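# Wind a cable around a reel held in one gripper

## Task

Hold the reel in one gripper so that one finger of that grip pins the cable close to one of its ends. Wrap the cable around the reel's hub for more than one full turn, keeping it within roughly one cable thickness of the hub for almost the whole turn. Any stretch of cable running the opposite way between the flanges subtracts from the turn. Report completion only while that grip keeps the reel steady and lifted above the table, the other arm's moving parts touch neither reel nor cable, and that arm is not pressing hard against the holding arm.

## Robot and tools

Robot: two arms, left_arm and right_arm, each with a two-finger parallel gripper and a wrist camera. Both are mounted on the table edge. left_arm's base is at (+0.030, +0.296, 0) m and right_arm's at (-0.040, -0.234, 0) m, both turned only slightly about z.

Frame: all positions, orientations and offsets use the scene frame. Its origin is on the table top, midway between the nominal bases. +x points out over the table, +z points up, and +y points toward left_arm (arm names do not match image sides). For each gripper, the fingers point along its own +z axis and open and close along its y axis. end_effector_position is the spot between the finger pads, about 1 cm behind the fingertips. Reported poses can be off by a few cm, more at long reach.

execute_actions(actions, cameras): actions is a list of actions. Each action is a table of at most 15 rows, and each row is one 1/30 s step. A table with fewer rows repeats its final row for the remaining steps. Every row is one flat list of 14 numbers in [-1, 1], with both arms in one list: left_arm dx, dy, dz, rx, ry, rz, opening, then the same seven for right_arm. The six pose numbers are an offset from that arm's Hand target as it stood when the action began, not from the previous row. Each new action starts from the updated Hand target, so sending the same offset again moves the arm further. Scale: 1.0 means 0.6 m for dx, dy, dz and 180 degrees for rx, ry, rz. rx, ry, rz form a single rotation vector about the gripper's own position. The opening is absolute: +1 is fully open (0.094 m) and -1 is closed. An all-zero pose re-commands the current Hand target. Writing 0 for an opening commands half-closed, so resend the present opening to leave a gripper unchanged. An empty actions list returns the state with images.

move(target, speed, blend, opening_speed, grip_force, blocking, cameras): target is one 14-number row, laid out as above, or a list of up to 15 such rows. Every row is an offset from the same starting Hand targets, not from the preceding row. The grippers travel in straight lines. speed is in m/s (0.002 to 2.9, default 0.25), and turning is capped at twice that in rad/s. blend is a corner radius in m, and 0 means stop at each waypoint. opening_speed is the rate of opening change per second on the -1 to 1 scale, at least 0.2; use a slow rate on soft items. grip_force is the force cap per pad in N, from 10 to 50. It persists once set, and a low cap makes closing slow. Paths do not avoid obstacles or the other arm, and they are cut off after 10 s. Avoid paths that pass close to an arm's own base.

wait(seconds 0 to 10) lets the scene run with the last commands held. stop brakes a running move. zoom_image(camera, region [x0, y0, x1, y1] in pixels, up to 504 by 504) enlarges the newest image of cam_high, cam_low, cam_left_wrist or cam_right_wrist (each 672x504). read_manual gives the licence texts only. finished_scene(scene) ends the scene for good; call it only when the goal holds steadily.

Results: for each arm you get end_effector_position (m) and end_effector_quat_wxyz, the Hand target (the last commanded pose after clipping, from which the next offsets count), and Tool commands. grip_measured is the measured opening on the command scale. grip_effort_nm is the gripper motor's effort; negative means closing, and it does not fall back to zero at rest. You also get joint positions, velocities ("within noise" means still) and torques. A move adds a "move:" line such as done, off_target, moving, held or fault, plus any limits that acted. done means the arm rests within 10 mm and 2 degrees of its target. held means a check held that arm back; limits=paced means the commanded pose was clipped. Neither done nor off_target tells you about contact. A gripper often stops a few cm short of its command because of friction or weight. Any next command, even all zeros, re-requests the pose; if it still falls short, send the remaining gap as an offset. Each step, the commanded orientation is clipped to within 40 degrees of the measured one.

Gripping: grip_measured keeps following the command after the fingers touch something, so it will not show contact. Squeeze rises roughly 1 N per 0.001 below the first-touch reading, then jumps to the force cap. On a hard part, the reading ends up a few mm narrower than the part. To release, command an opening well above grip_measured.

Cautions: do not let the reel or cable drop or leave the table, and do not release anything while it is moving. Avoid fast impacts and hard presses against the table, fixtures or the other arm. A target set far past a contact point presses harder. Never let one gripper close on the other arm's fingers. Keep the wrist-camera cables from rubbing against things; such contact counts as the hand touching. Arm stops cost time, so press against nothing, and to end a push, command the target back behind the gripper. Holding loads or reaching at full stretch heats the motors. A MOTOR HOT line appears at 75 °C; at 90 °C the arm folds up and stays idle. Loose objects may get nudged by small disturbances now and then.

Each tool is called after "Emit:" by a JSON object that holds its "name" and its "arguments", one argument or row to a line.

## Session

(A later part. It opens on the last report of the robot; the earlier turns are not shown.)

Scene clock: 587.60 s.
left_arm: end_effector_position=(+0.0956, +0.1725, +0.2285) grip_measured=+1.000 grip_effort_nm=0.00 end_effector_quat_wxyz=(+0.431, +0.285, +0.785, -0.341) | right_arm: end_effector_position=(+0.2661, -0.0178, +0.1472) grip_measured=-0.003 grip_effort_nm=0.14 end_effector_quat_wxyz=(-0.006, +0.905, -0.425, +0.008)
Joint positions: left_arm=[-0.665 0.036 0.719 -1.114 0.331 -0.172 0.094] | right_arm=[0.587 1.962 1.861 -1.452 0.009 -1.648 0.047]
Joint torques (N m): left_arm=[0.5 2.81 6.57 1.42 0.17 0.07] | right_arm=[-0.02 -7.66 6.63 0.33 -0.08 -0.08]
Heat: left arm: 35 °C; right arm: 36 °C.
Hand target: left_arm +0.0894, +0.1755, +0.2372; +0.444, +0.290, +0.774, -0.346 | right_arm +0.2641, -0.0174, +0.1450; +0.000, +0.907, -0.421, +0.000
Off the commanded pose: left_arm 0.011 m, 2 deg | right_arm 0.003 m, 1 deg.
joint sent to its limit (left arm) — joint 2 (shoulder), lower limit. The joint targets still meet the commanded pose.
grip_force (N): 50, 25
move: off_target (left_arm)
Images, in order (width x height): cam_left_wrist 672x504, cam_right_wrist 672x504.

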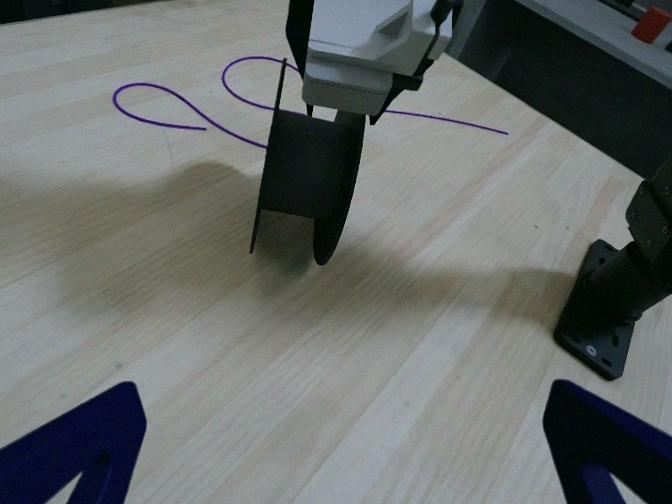

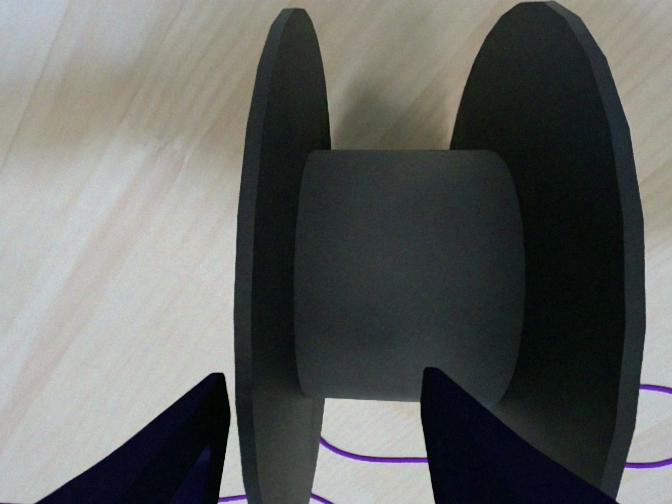

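Emit:
{"name": "move", "arguments": {
  "target": [0,0,0,0,0,0,1, 0.0,0.0,0.1,0,0,0,0.0],
  "speed": 0.08,
  "cameras": ["cam_left_wrist","cam_right_wrist","cam_low"]
}}

Scene clock: 594.40 s.
left_arm: end_effector_position=(+0.0956, +0.1725, +0.2285) grip_measured=+1.000 grip_effort_nm=-0.01 end_effector_quat_wxyz=(+0.431, +0.285, +0.785, -0.341) | right_arm: end_effector_position=(+0.2751, -0.0115, +0.1933) grip_measured=-0.003 grip_effort_nm=0.13 end_effector_quat_wxyz=(-0.052, +0.904, -0.424, +0.035)
Joint positions: left_arm=[-0.665 0.036 0.719 -1.114 0.331 -0.172 0.094] | right_arm=[0.587 1.936 2.005 -1.514 0.009 -1.648 0.047]
Joint torques (N m): left_arm=[0.5 2.82 6.56 1.42 0.17 0.06] | right_arm=[-0.03 -9.92 7.76 0.08 -0.06 -0.07]
Heat: left arm: 35 °C; right arm: 36 °C.
Hand target: left_arm +0.0894, +0.1755, +0.2372; +0.444, +0.290, +0.774, -0.346 | right_arm +0.2642, -0.0174, +0.2049; +0.000, +0.907, -0.421, +0.000
Off the commanded pose: left_arm 0.011 m, 2 deg | right_arm 0.017 m, 7 deg.
joint sent to its limit (left arm) — joint 2 (shoulder), lower limit. The joint targets still meet the commanded pose.
joint sent to its limit (right arm) — joint 4 (wrist pitch), lower limit. The joint targets are off in orientation, not in position.
grip_force (N): 50, 25
move: off_target (left_arm, right_arm)
Images, in order (width x height): cam_low 672x504, cam_left_wrist 672x504, cam_right_wrist 672x504.

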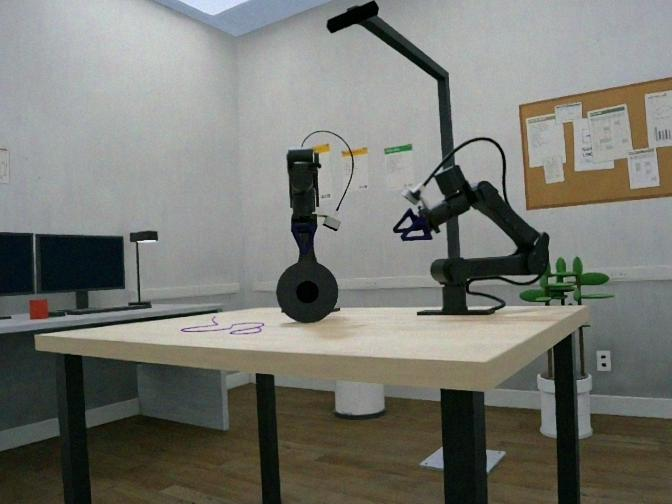

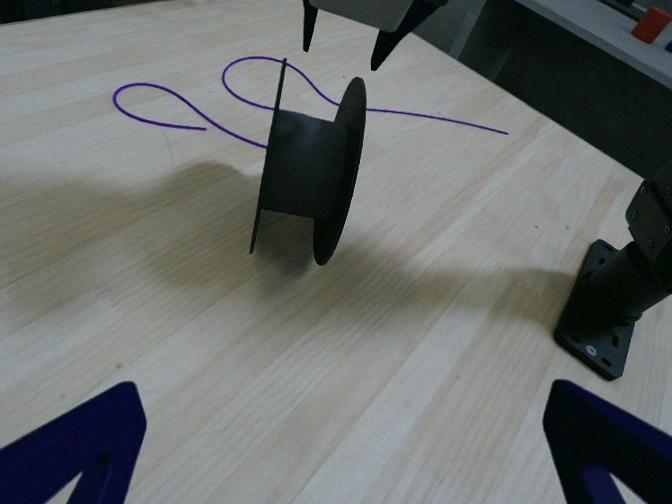

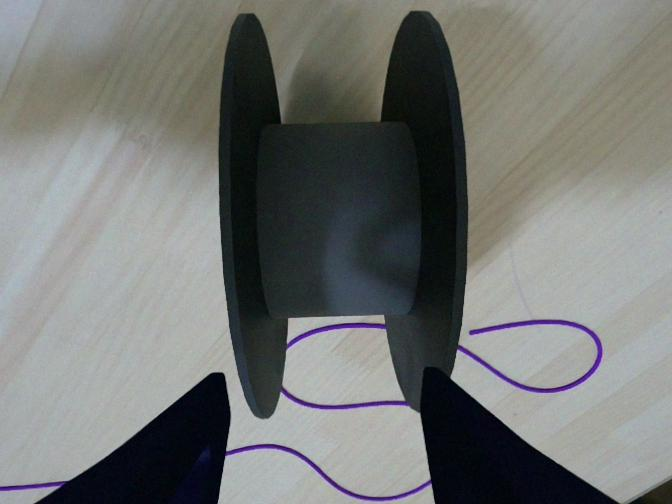

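Emit:
{"name": "move", "arguments": {
  "target": [
    [0.085,-0.088,-0.05,0.0762,0.0052,-0.002,0.5, 0.06,-0.305,0.0,0,0,-0.2167,0.0],
    [0.1693,-0.1765,-0.1003,0.1523,0.0105,-0.0039,0.1, 0.1058,-0.5675,-0.1417,0,0,-0.4333,0.0]
  ],
  "speed": 0.2,
  "blend": [0.03,0],
  "cameras": ["all"]
}}

Scene clock: 639.07 s.
left_arm: end_effector_position=(+0.1824, +0.0755, +0.1603) grip_measured=+0.102 grip_effort_nm=-0.11 end_effector_quat_wxyz=(+0.325, +0.394, +0.846, -0.155) | right_arm: end_effector_position=(+0.3297, -0.3597, +0.1256) grip_measured=-0.003 grip_effort_nm=0.13 end_effector_quat_wxyz=(+0.005, -0.444, +0.896, -0.011)
Joint positions: left_arm=[-1.051 0.871 0.734 -0.705 -0.109 -0.13 0.052] | right_arm=[-0.356 2.017 1.853 -1.386 0.009 -1.246 0.047]
Joint torques (N m): left_arm=[0.59 -0.79 9.52 1.42 -0.2 0.04] | right_arm=[-0.06 -8.29 5.56 0.45 -0.08 0.11]
Heat: left arm: 35 °C; right arm: 36 °C.
Hand target: left_arm +0.1910, +0.0696, +0.1771; +0.348, +0.386, +0.839, -0.160 | right_arm +0.3278, -0.3579, +0.1200; +0.000, -0.440, +0.898, +0.000
Off the commanded pose: left_arm 0.020 m, 3 deg | right_arm 0.006 m, 1 deg.
shoulder posture changed (left arm): the wrist came as close to joint 1's axis as it can, and the arm is now in the other of its two shoulder postures.
grip_force (N): 50, 25
move: off_target (left_arm); target 2's new opening was sent with left_arm's hand 0.020 m and 3 deg from that target

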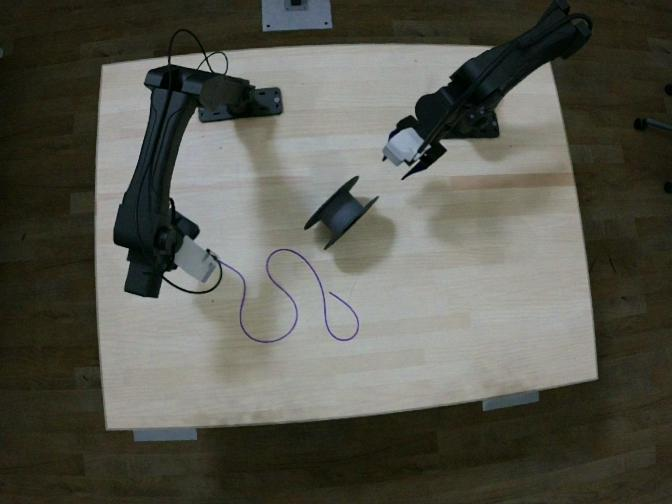

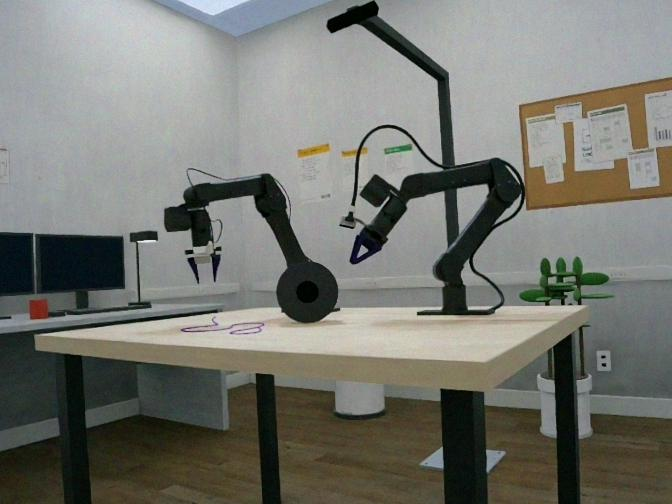

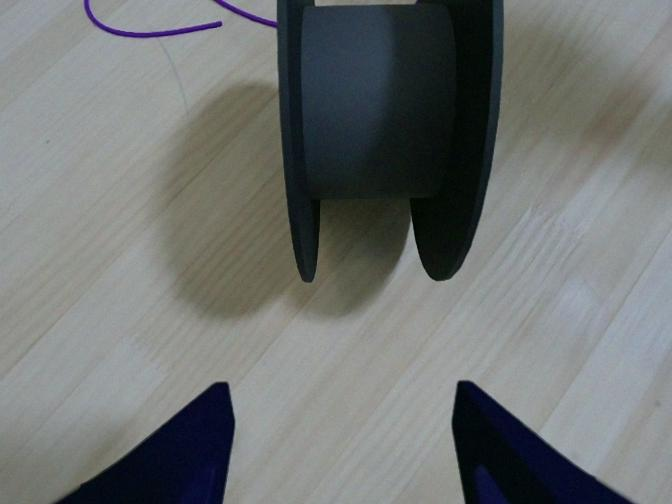

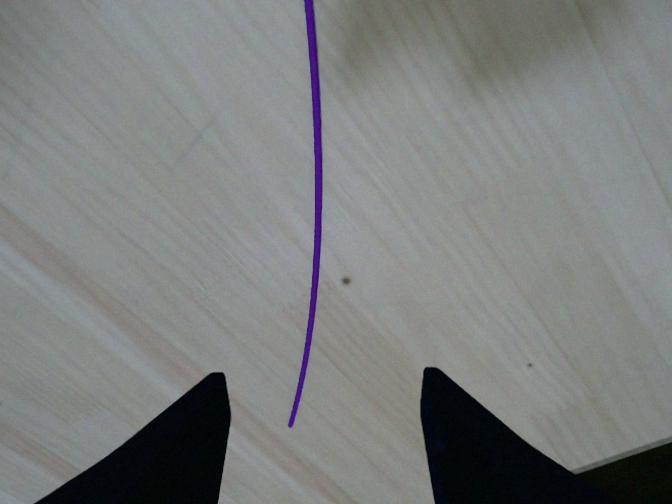

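Emit:
{"name": "move", "arguments": {
  "target": [0,0,0,0,0,0,0.1, 0.0163,0.0297,-0.15,0,0,0,0.0],
  "speed": 0.15,
  "cameras": ["cam_right_wrist"]
}}

Scene clock: 663.83 s.
left_arm: end_effector_position=(+0.1824, +0.0755, +0.1603) grip_measured=+0.102 grip_effort_nm=-0.11 end_effector_quat_wxyz=(+0.325, +0.394, +0.846, -0.155) | right_arm: end_effector_position=(+0.3423, -0.3453, +0.0369) grip_measured=-0.003 grip_effort_nm=0.13 end_effector_quat_wxyz=(+0.007, -0.441, +0.897, -0.012)
Joint positions: left_arm=[-1.051 0.871 0.734 -0.705 -0.109 -0.13 0.052] | right_arm=[-0.312 2.075 1.584 -1.054 0.009 -1.196 0.047]
Joint torques (N m): left_arm=[0.59 -0.79 9.52 1.42 -0.21 0.04] | right_arm=[0.58 -8.83 4.78 0.47 -0.07 0.1]
Heat: left arm: 38 °C; right arm: 35 °C.
Hand target: left_arm +0.1910, +0.0696, +0.1771; +0.348, +0.386, +0.839, -0.160 | right_arm +0.3375, -0.3400, +0.0300; +0.000, -0.440, +0.898, +0.000
Off the commanded pose: left_arm 0.020 m, 3 deg | right_arm 0.010 m, 2 deg.
grip_force (N): 50, 25
move: off_target (left_arm)
Images, in order (width x height): cam_right_wrist 672x504.

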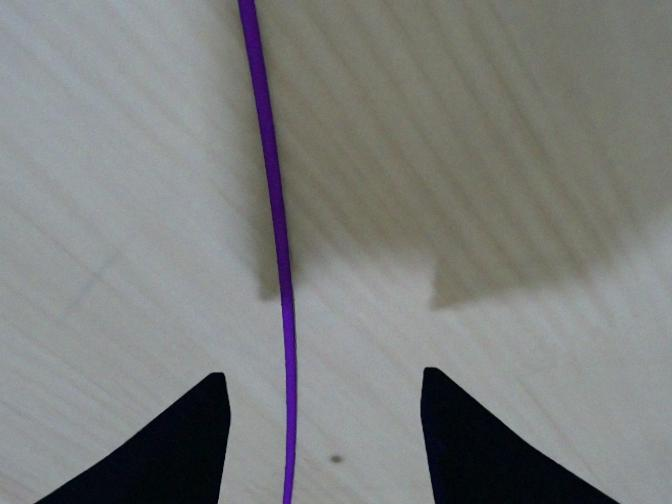

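Emit:
{"name": "move", "arguments": {
  "target": [
    [0,0,0,0,0,0,0.1, -0.0143,0.0113,0.0,0,0,0.022,0.0],
    [0,0,0,0,0,0,0.1, -0.0143,0.0113,-0.035,0,0,0.022,0.0]
  ],
  "speed": 0.08,
  "cameras": ["cam_right_wrist","cam_low"]
}}

Scene clock: 678.50 s.
left_arm: end_effector_position=(+0.1824, +0.0755, +0.1603) grip_measured=+0.102 grip_effort_nm=-0.11 end_effector_quat_wxyz=(+0.325, +0.394, +0.846, -0.155) | right_arm: end_effector_position=(+0.3316, -0.3386, +0.0128) grip_measured=-0.003 grip_effort_nm=0.13 end_effector_quat_wxyz=(+0.000, -0.464, +0.886, -0.006)
Joint positions: left_arm=[-1.051 0.871 0.734 -0.705 -0.109 -0.13 0.052] | right_arm=[-0.303 2.075 1.485 -0.973 0.009 -1.238 0.047]
Joint torques (N m): left_arm=[0.59 -0.79 9.52 1.42 -0.21 0.04] | right_arm=[0.69 -9.43 4.22 0.56 -0.05 -0.07]
Heat: left arm: 38 °C; right arm: 35 °C.
Hand target: left_arm +0.1910, +0.0696, +0.1771; +0.348, +0.386, +0.839, -0.160 | right_arm +0.3289, -0.3333, +0.0089; +0.000, -0.471, +0.882, +0.000
Off the commanded pose: left_arm 0.020 m, 3 deg | right_arm 0.007 m, 1 deg.
grip_force (N): 50, 25
move: off_target (left_arm)
Images, in order (width x height): cam_low 672x504, cam_right_wrist 672x504.

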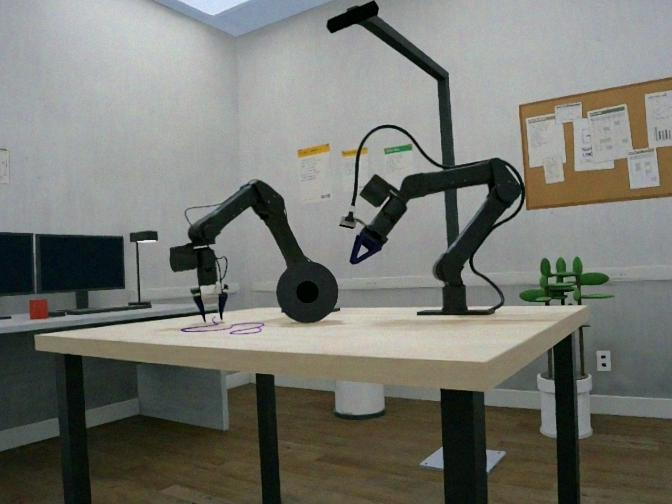

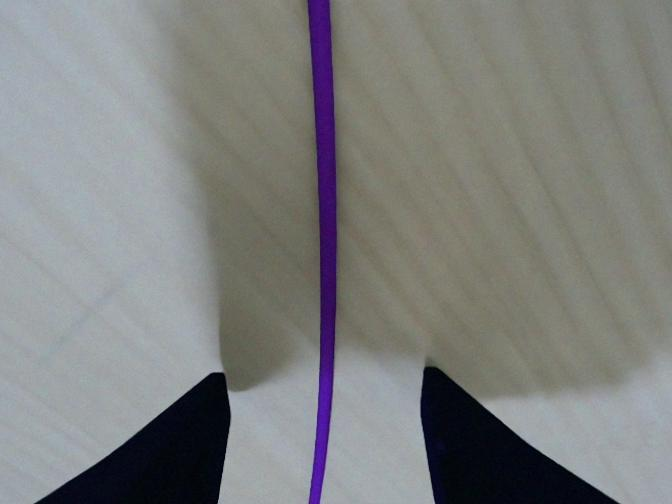

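Emit:
{"name": "move", "arguments": {
  "target": [
    [0,0,0,0,0,0,0.1, 0.0,0.0,-0.01,0,0,0,0.0],
    [0,0,0,0,0,0,0.1, 0,0,-0.01,0,0,0,-1]
  ],
  "speed": 0.05,
  "grip_force": [50,30],
  "cameras": ["cam_right_wrist"]
}}

Scene clock: 685.47 s.
left_arm: end_effector_position=(+0.1824, +0.0755, +0.1603) grip_measured=+0.102 grip_effort_nm=-0.11 end_effector_quat_wxyz=(+0.325, +0.394, +0.846, -0.155) | right_arm: end_effector_position=(+0.3415, -0.3429, +0.0120) grip_measured=-0.912 grip_effort_nm=-0.62 end_effector_quat_wxyz=(+0.013, -0.464, +0.886, -0.024)
Joint positions: left_arm=[-1.051 0.871 0.734 -0.705 -0.109 -0.13 0.052] | right_arm=[-0.303 2.075 1.48 -0.924 0.017 -1.238 0.004]
Joint torques (N m): left_arm=[0.59 -0.79 9.52 1.42 -0.2 0.04] | right_arm=[0.65 -8.96 3.81 0.33 -0.13 -0.07]
Heat: left arm: 38 °C; right arm: 35 °C.
Hand target: left_arm +0.1910, +0.0696, +0.1771; +0.348, +0.386, +0.839, -0.160 | right_arm +0.3289, -0.3332, +0.0029; +0.000, -0.471, +0.882, +0.000
Off the commanded pose: left_arm 0.020 m, 3 deg | right_arm 0.018 m, 3 deg.
grip_force (N): 50, 30
move: off_target (left_arm, right_arm); target 2's new opening was sent with right_arm's hand 0.011 m and 1 deg from that target
Images, in order (width x height): cam_right_wrist 672x504.

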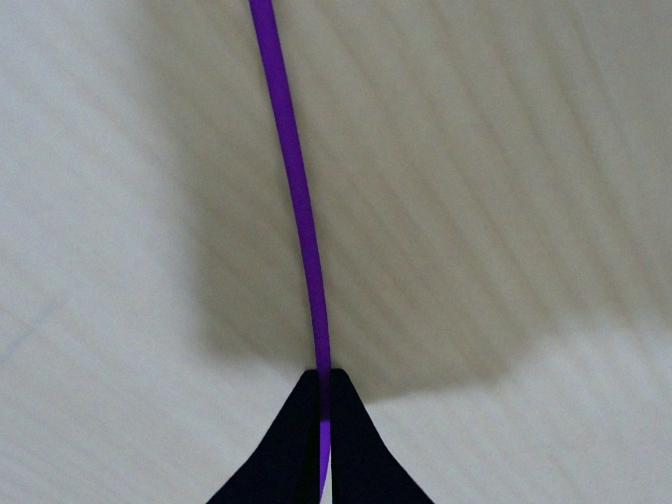

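Emit:
{"name": "move", "arguments": {
  "target": [0,0,0,0,0,0,0.1, 0.0,0.0,0.23,0,0,0,-1],
  "speed": 0.12,
  "cameras": ["all"]
}}

Scene clock: 691.03 s.
left_arm: end_effector_position=(+0.1824, +0.0755, +0.1603) grip_measured=+0.102 grip_effort_nm=-0.10 end_effector_quat_wxyz=(+0.325, +0.394, +0.846, -0.155) | right_arm: end_effector_position=(+0.3319, -0.3395, +0.1301) grip_measured=-0.913 grip_effort_nm=-0.67 end_effector_quat_wxyz=(-0.004, -0.464, +0.886, -0.005)
Joint positions: left_arm=[-1.051 0.871 0.734 -0.705 -0.109 -0.13 0.052] | right_arm=[-0.303 2.023 1.88 -1.426 0.013 -1.238 0.004]
Joint torques (N m): left_arm=[0.59 -0.79 9.52 1.42 -0.2 0.04] | right_arm=[0.69 -10.17 7.9 0.05 -0.1 -0.07]
Heat: left arm: 38 °C; right arm: 35 °C.
Hand target: left_arm +0.1910, +0.0696, +0.1771; +0.348, +0.386, +0.839, -0.160 | right_arm +0.3289, -0.3332, +0.1410; +0.000, -0.471, +0.882, +0.000
Off the commanded pose: left_arm 0.020 m, 3 deg | right_arm 0.013 m, 1 deg.
grip_force (N): 50, 30
move: off_target (left_arm, right_arm)

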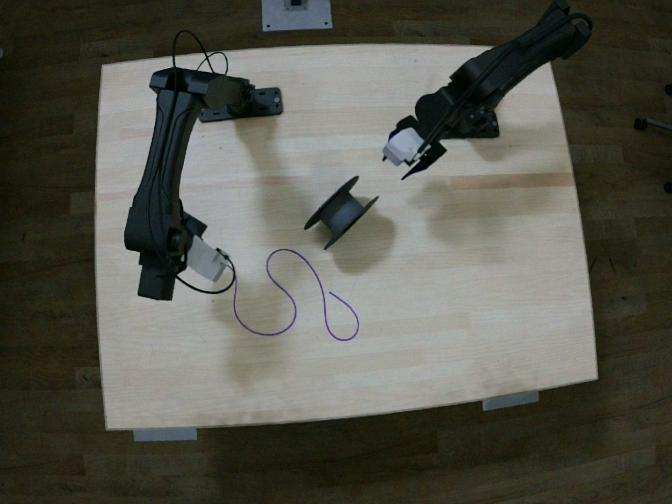

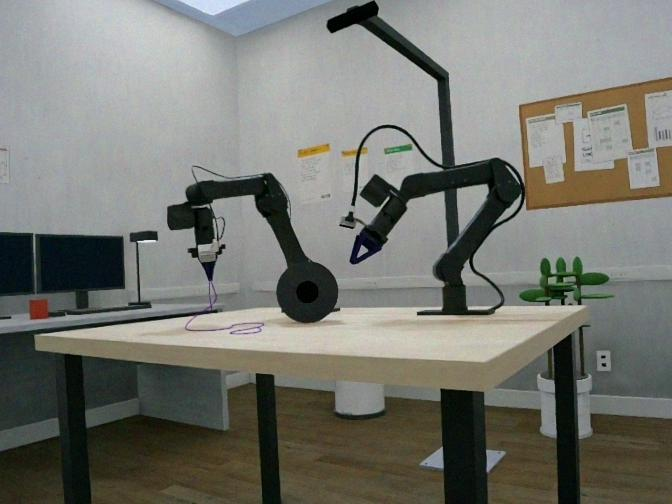

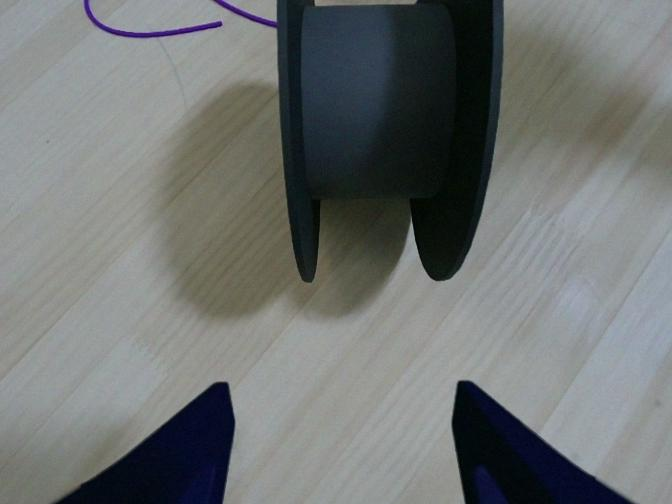

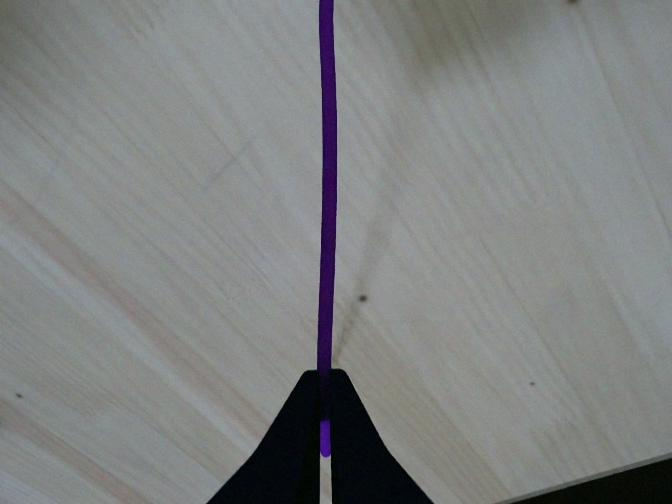

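Emit:
{"name": "zoom_image", "arguments": {
  "camera": "cam_low",
  "region": [160, 230, 360, 350]
}}

Scaled by 2.520.

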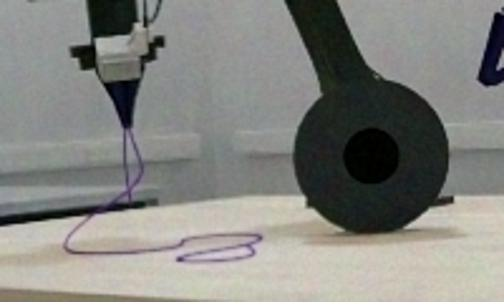

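Emit:
{"name": "move", "arguments": {
  "target": [0.2483,0.3507,0.1217,0,0,0.2744,0.1, 0.0678,0.3912,0.265,0.2874,0.0156,-0.5556,-1],
  "speed": 0.15,
  "cameras": ["all"]
}}

Scene clock: 871.73 s.
left_arm: end_effector_position=(+0.3367, +0.2761, +0.2397) grip_measured=+0.102 grip_effort_nm=-0.11 end_effector_quat_wxyz=(+0.375, +0.010, +0.927, -0.005) | right_arm: end_effector_position=(+0.3752, -0.0989, +0.2980) grip_measured=-0.913 grip_effort_nm=-0.67 end_effector_quat_wxyz=(+0.160, +0.390, +0.838, +0.347)
Joint positions: left_arm=[-0.106 1.061 1.106 -0.848 -0.052 -0.056 0.052] | right_arm=[0.131 1.664 1.822 -1.022 -0.374 1.171 0.004]
Joint torques (N m): left_arm=[0.55 -1.77 9.29 1.21 -0.15 -0.1] | right_arm=[0.54 -8.61 5.05 1.73 -0.08 0.06]
Heat: left arm: 41 °C; right arm: 39 °C.
Hand target: left_arm +0.3400, +0.2799, +0.2500; +0.383, +0.001, +0.924, +0.000 | right_arm +0.3695, -0.0985, +0.2999; +0.162, +0.391, +0.837, +0.347
Off the commanded pose: left_arm 0.012 m, 2 deg | right_arm 0.006 m, 0 deg.
grip_force (N): 50, 30
move: off_target (left_arm)

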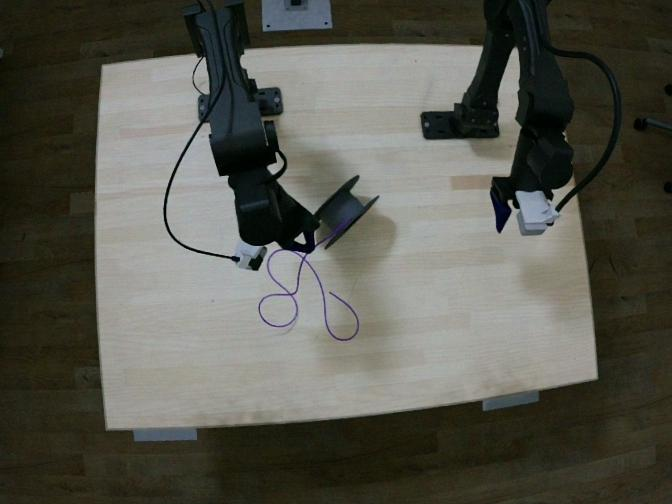

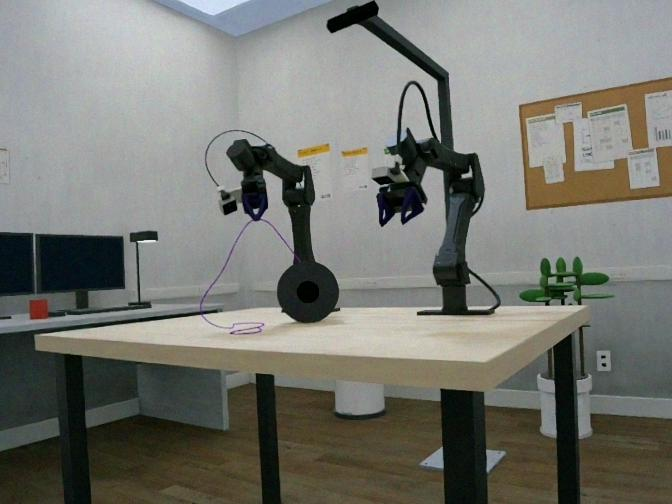

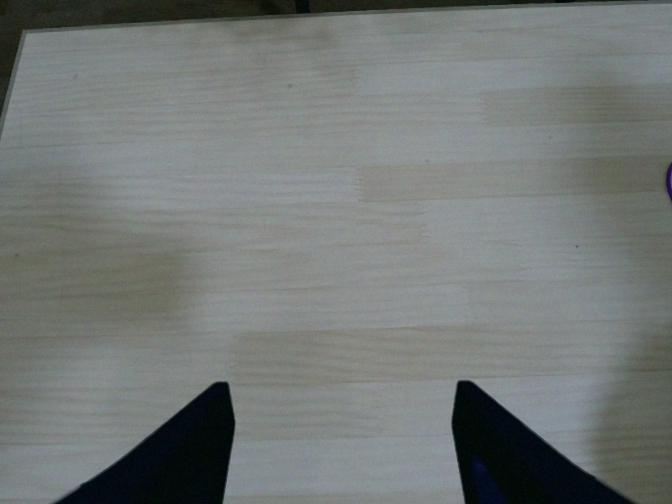

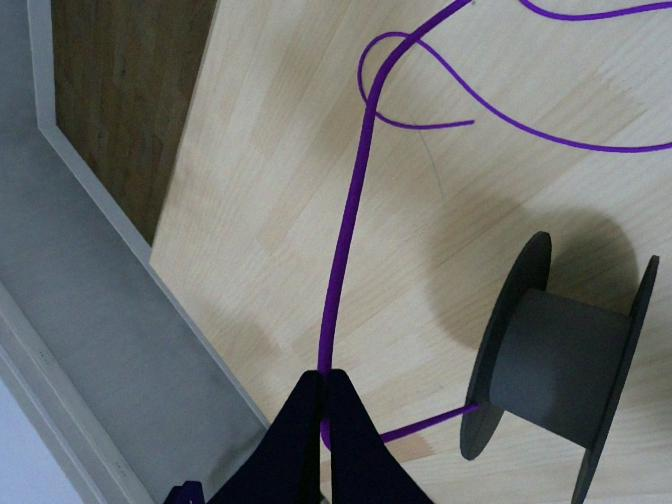

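Emit:
{"name": "move", "arguments": {
  "target": [0,0,0,0,0,0,0.1, -0.126,0.142,0.0,0,0,0,-1],
  "speed": 0.15,
  "cameras": ["all"]
}}

Scene clock: 892.93 s.
left_arm: end_effector_position=(+0.3367, +0.2761, +0.2397) grip_measured=+0.102 grip_effort_nm=-0.10 end_effector_quat_wxyz=(+0.375, +0.010, +0.927, -0.005) | right_arm: end_effector_position=(+0.2975, -0.0101, +0.3007) grip_measured=-0.913 grip_effort_nm=-0.67 end_effector_quat_wxyz=(+0.159, +0.387, +0.838, +0.349)
Joint positions: left_arm=[-0.106 1.061 1.106 -0.848 -0.052 -0.056 0.052] | right_arm=[0.494 1.482 1.634 -0.945 -0.133 1.443 0.004]
Joint torques (N m): left_arm=[0.55 -1.77 9.28 1.21 -0.16 -0.1] | right_arm=[0.31 -6.82 5.14 1.84 0.08 0.09]
Heat: left arm: 39 °C; right arm: 36 °C.
Hand target: left_arm +0.3400, +0.2799, +0.2500; +0.383, +0.001, +0.924, +0.000 | right_arm +0.2939, -0.0133, +0.2998; +0.162, +0.390, +0.837, +0.347
Off the commanded pose: left_arm 0.011 m, 2 deg | right_arm 0.005 m, 1 deg.
grip_force (N): 50, 30
move: off_target (left_arm)

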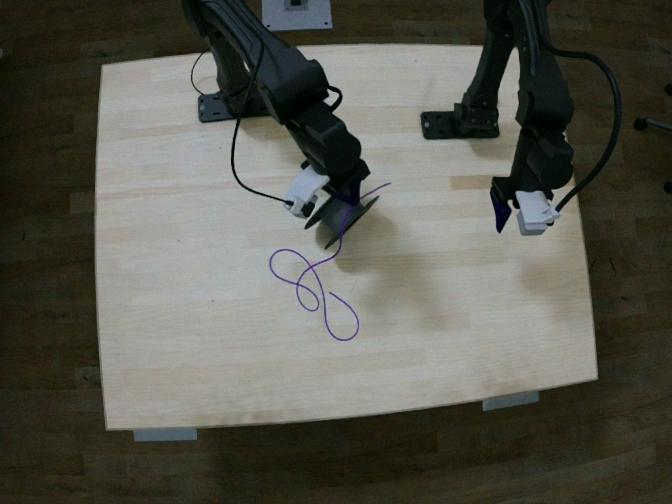

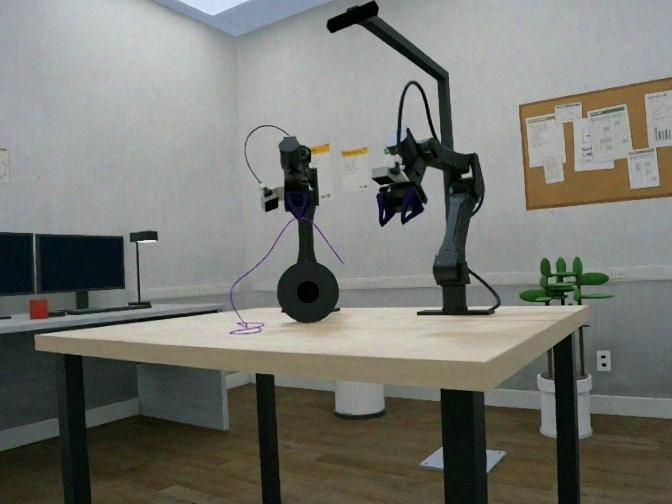

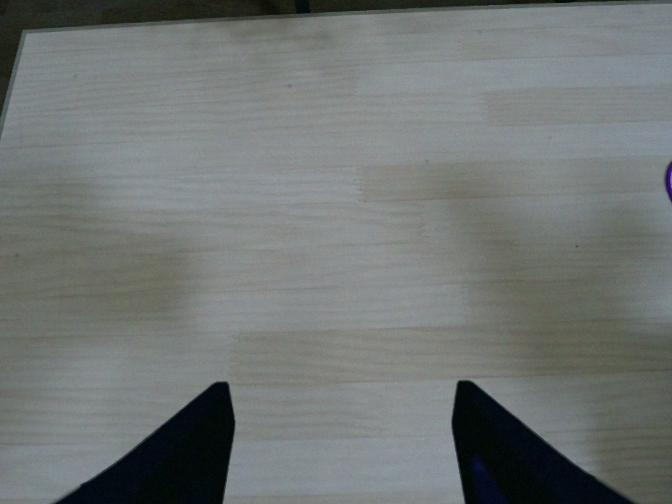

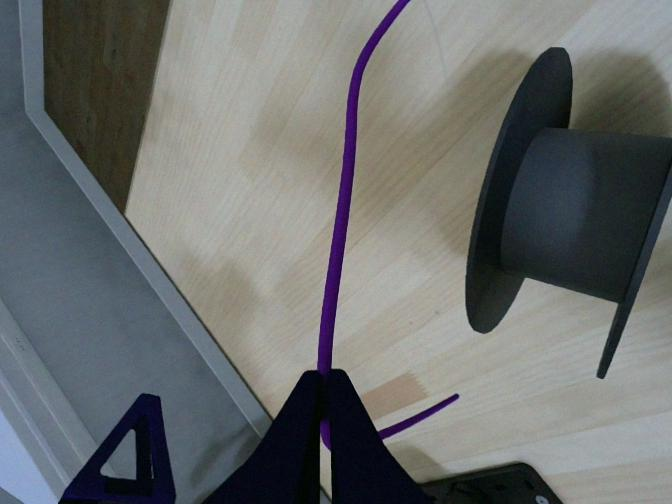

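Emit:
{"name": "move", "arguments": {
  "target": [0,0,0,0,0,0,0.1, 0.05,-0.06,-0.1417,0,0,0,-1],
  "speed": 0.12,
  "cameras": ["cam_high","cam_low","cam_right_wrist"]
}}

Scene clock: 923.97 s.
left_arm: end_effector_position=(+0.3367, +0.2761, +0.2397) grip_measured=+0.102 grip_effort_nm=-0.11 end_effector_quat_wxyz=(+0.375, +0.010, +0.927, -0.005) | right_arm: end_effector_position=(+0.3276, -0.0468, +0.2164) grip_measured=-0.913 grip_effort_nm=-0.67 end_effector_quat_wxyz=(+0.162, +0.394, +0.836, +0.347)
Joint positions: left_arm=[-0.106 1.061 1.106 -0.848 -0.052 -0.056 0.052] | right_arm=[0.341 1.454 1.269 -0.626 -0.226 1.342 0.004]
Joint torques (N m): left_arm=[0.54 -1.77 9.31 1.21 -0.16 -0.1] | right_arm=[-0.5 -6.71 5.57 1.81 -0.14 -0.09]
Heat: left arm: 39 °C; right arm: 36 °C.
Hand target: left_arm +0.3400, +0.2799, +0.2500; +0.383, +0.001, +0.924, +0.000 | right_arm +0.3239, -0.0492, +0.2148; +0.162, +0.390, +0.837, +0.347
Off the commanded pose: left_arm 0.011 m, 2 deg | right_arm 0.005 m, 0 deg.
grip_force (N): 50, 30
move: off_target (left_arm)
Images, in order (width x height): cam_high 672x504, cam_low 672x504, cam_right_wrist 672x504.

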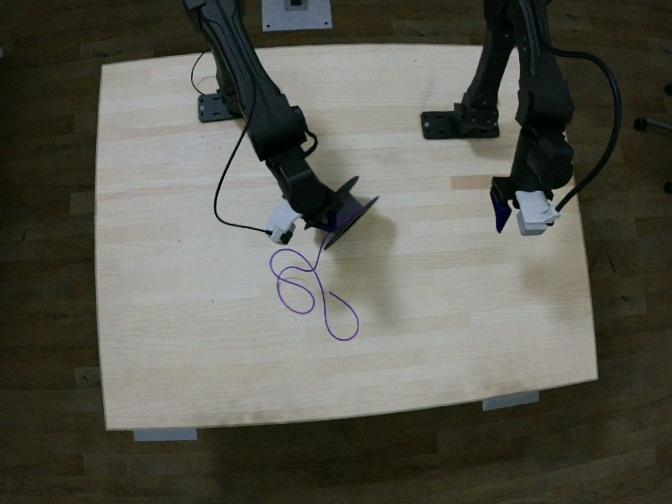

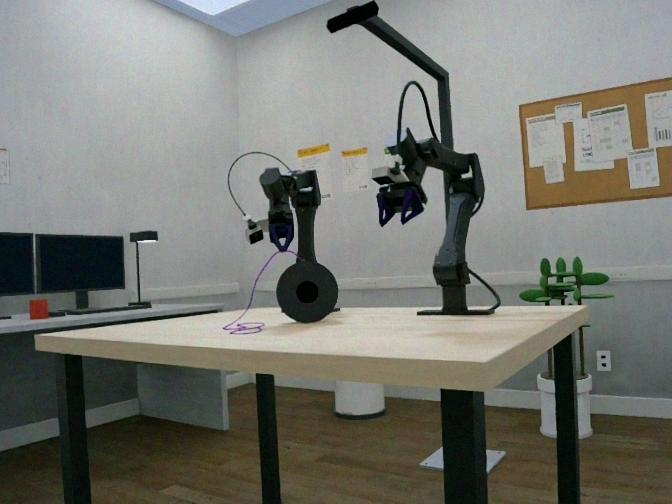

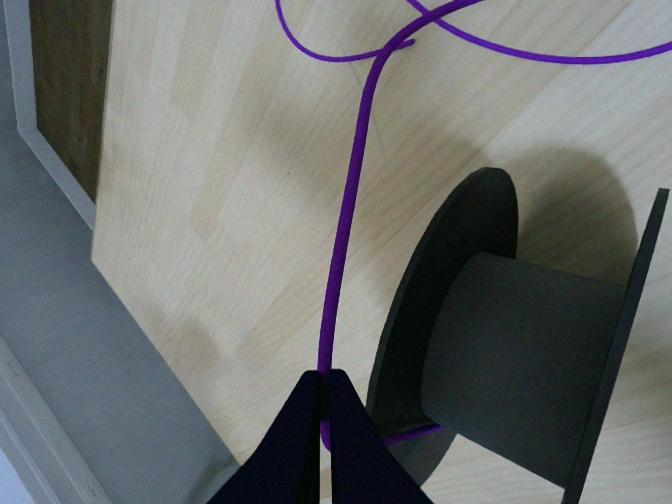

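Emit:
{"name": "zoom_image", "arguments": {
  "camera": "cam_right_wrist",
  "region": [300, 300, 560, 504]
}}

Emit:
{"name": "zoom_image", "arguments": {
  "camera": "cam_high",
  "region": [260, 150, 420, 280]
}}

Emit:
{"name": "zoom_image", "arguments": {
  "camera": "cam_low",
  "region": [220, 190, 380, 340]
}}

Scaled by 1.938.

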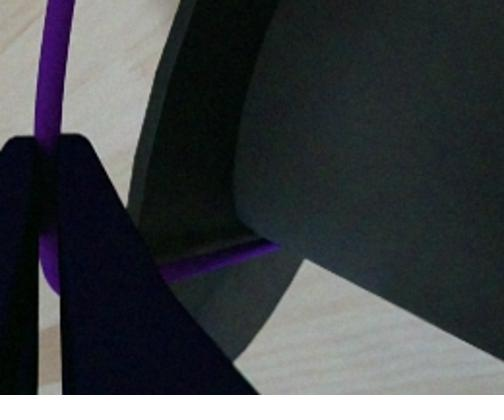

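Scaled by 3.150.

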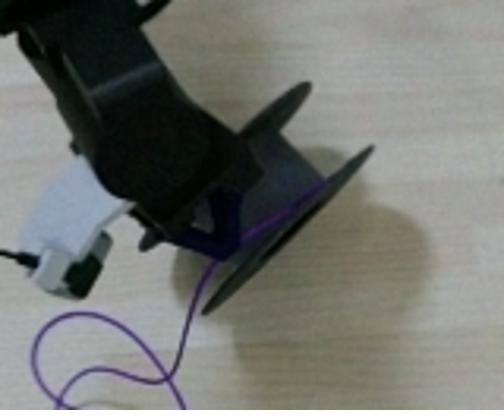

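Scaled by 3.150.

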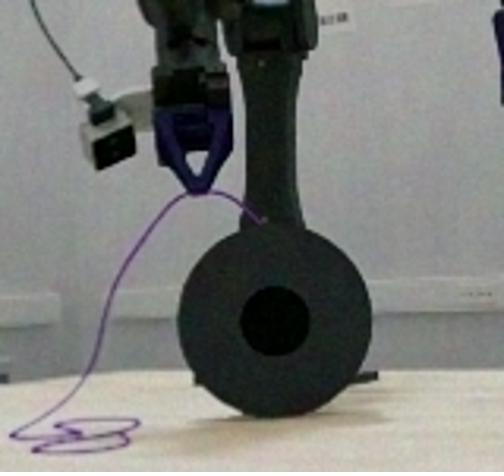

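Emit:
{"name": "move", "arguments": {
  "target": [-0.2417,-0.3532,-0.1083,0,0,-0.2756,0.36, 0,0,-0.04,0,0,0,-1],
  "speed": 0.2,
  "cameras": ["all"]
}}

Scene clock: 966.90 s.
left_arm: end_effector_position=(+0.1930, +0.0693, +0.1873) grip_measured=+0.358 grip_effort_nm=0.10 end_effector_quat_wxyz=(+0.344, +0.392, +0.838, -0.163) | right_arm: end_effector_position=(+0.3280, -0.0465, +0.1930) grip_measured=-0.913 grip_effort_nm=-0.67 end_effector_quat_wxyz=(+0.163, +0.394, +0.835, +0.348)
Joint positions: left_arm=[-1.017 0.894 0.818 -0.719 -0.091 -0.096 0.064] | right_arm=[0.341 1.454 1.175 -0.53 -0.227 1.342 0.004]
Joint torques (N m): left_arm=[-0.47 -0.98 5.67 1.46 -0.19 -0.11] | right_arm=[-0.46 -6.82 5.52 1.8 -0.14 -0.1]
Heat: left arm: 39 °C; right arm: 36 °C.
Hand target: left_arm +0.1951, +0.0680, +0.1851; +0.348, +0.388, +0.838, -0.161 | right_arm +0.3239, -0.0492, +0.1908; +0.162, +0.390, +0.837, +0.347
Off the commanded pose: left_arm 0.003 m, 1 deg | right_arm 0.005 m, 0 deg.
grip_force (N): 50, 30
move: done

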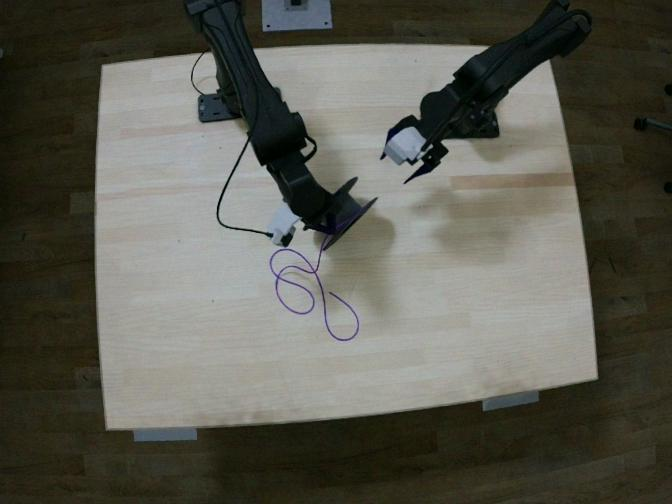

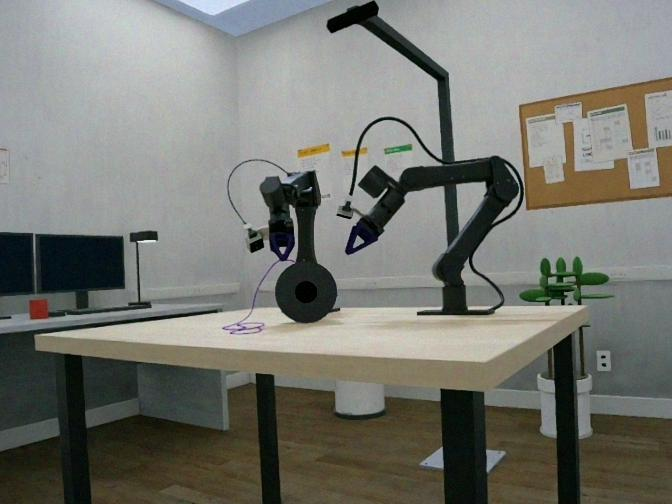

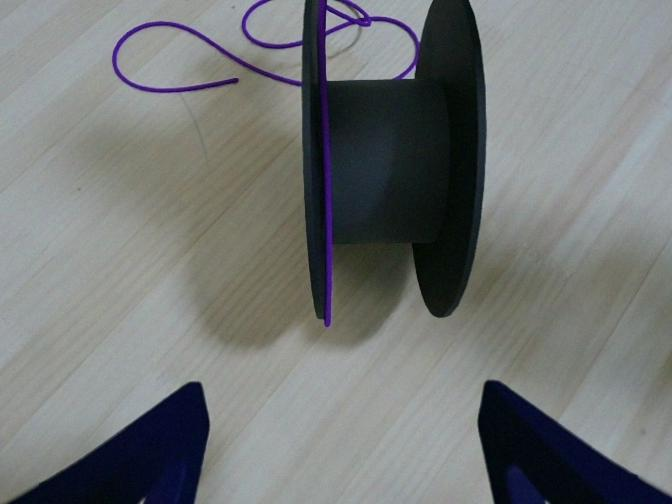

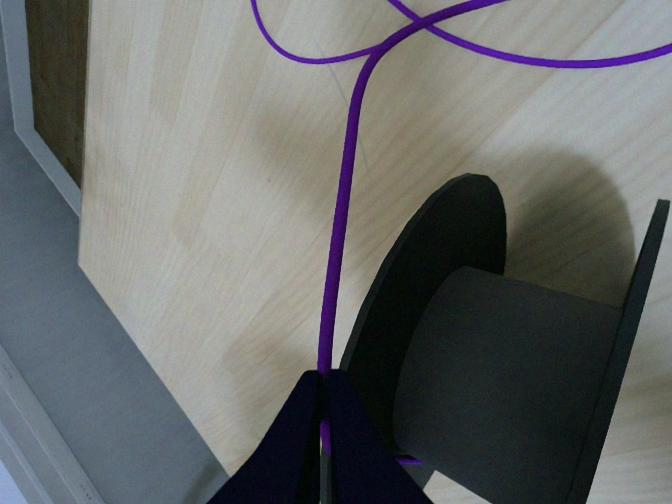

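Emit:
{"name": "move", "arguments": {
  "target": [0.0808,-0.0643,-0.06,0,0,0,0.36, 0,0,0,0,0,0,-1],
  "speed": 0.1,
  "cameras": ["cam_high","cam_low","cam_left_wrist","cam_right_wrist"]
}}

Scene clock: 989.57 s.
left_arm: end_effector_position=(+0.2419, +0.0306, +0.1524) grip_measured=+0.358 grip_effort_nm=0.09 end_effector_quat_wxyz=(+0.347, +0.386, +0.840, -0.159) | right_arm: end_effector_position=(+0.3280, -0.0465, +0.1930) grip_measured=-0.913 grip_effort_nm=-0.67 end_effector_quat_wxyz=(+0.163, +0.394, +0.835, +0.348)
Joint positions: left_arm=[-0.932 1.15 0.793 -0.431 -0.045 -0.043 0.064] | right_arm=[0.341 1.454 1.175 -0.53 -0.227 1.342 0.004]
Joint torques (N m): left_arm=[0.55 -2.82 5.85 1.47 0.05 0.03] | right_arm=[-0.47 -6.75 5.5 1.82 -0.12 -0.1]
Heat: left arm: 38 °C; right arm: 35 °C.
Hand target: left_arm +0.2436, +0.0294, +0.1491; +0.348, +0.388, +0.838, -0.161 | right_arm +0.3239, -0.0492, +0.1908; +0.162, +0.390, +0.837, +0.347
Off the commanded pose: left_arm 0.004 m, 0 deg | right_arm 0.005 m, 0 deg.
grip_force (N): 50, 30
move: done

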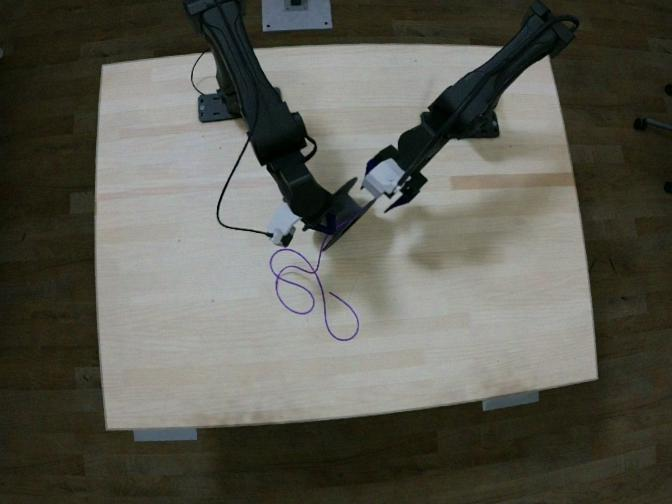

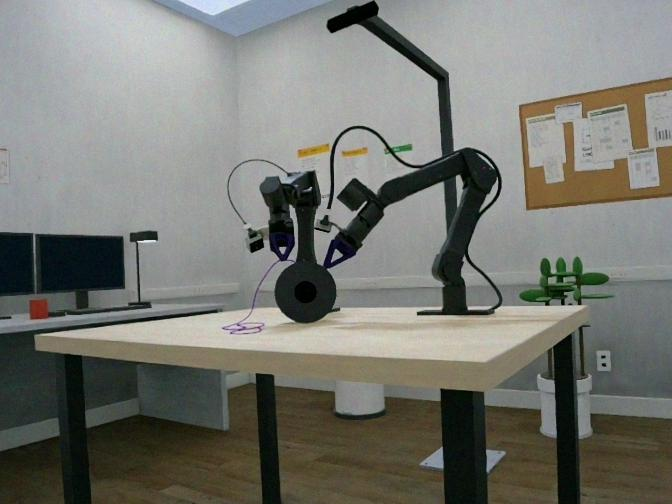

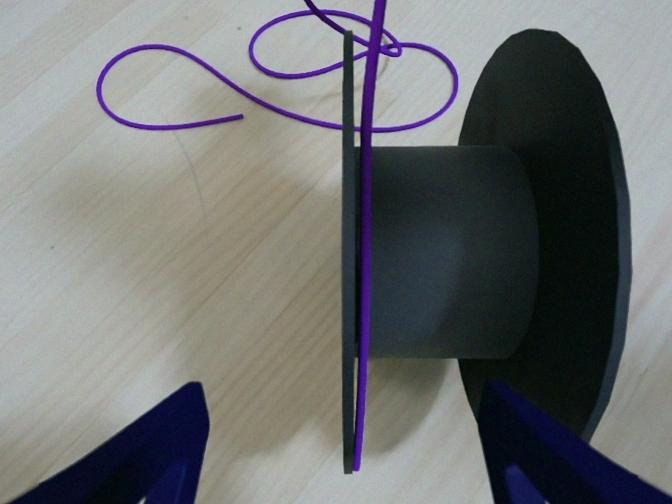

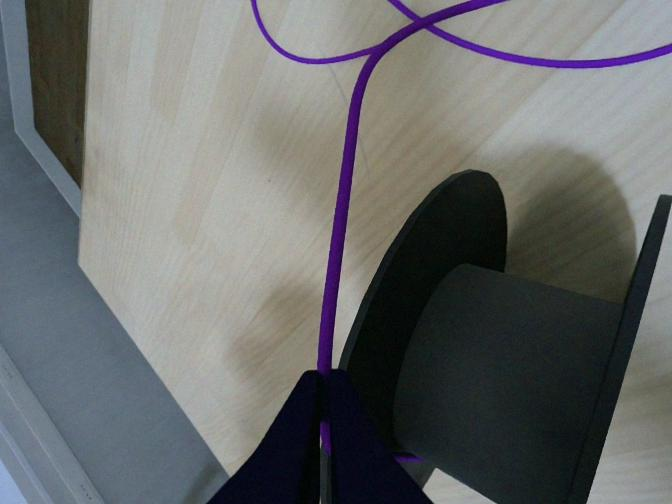

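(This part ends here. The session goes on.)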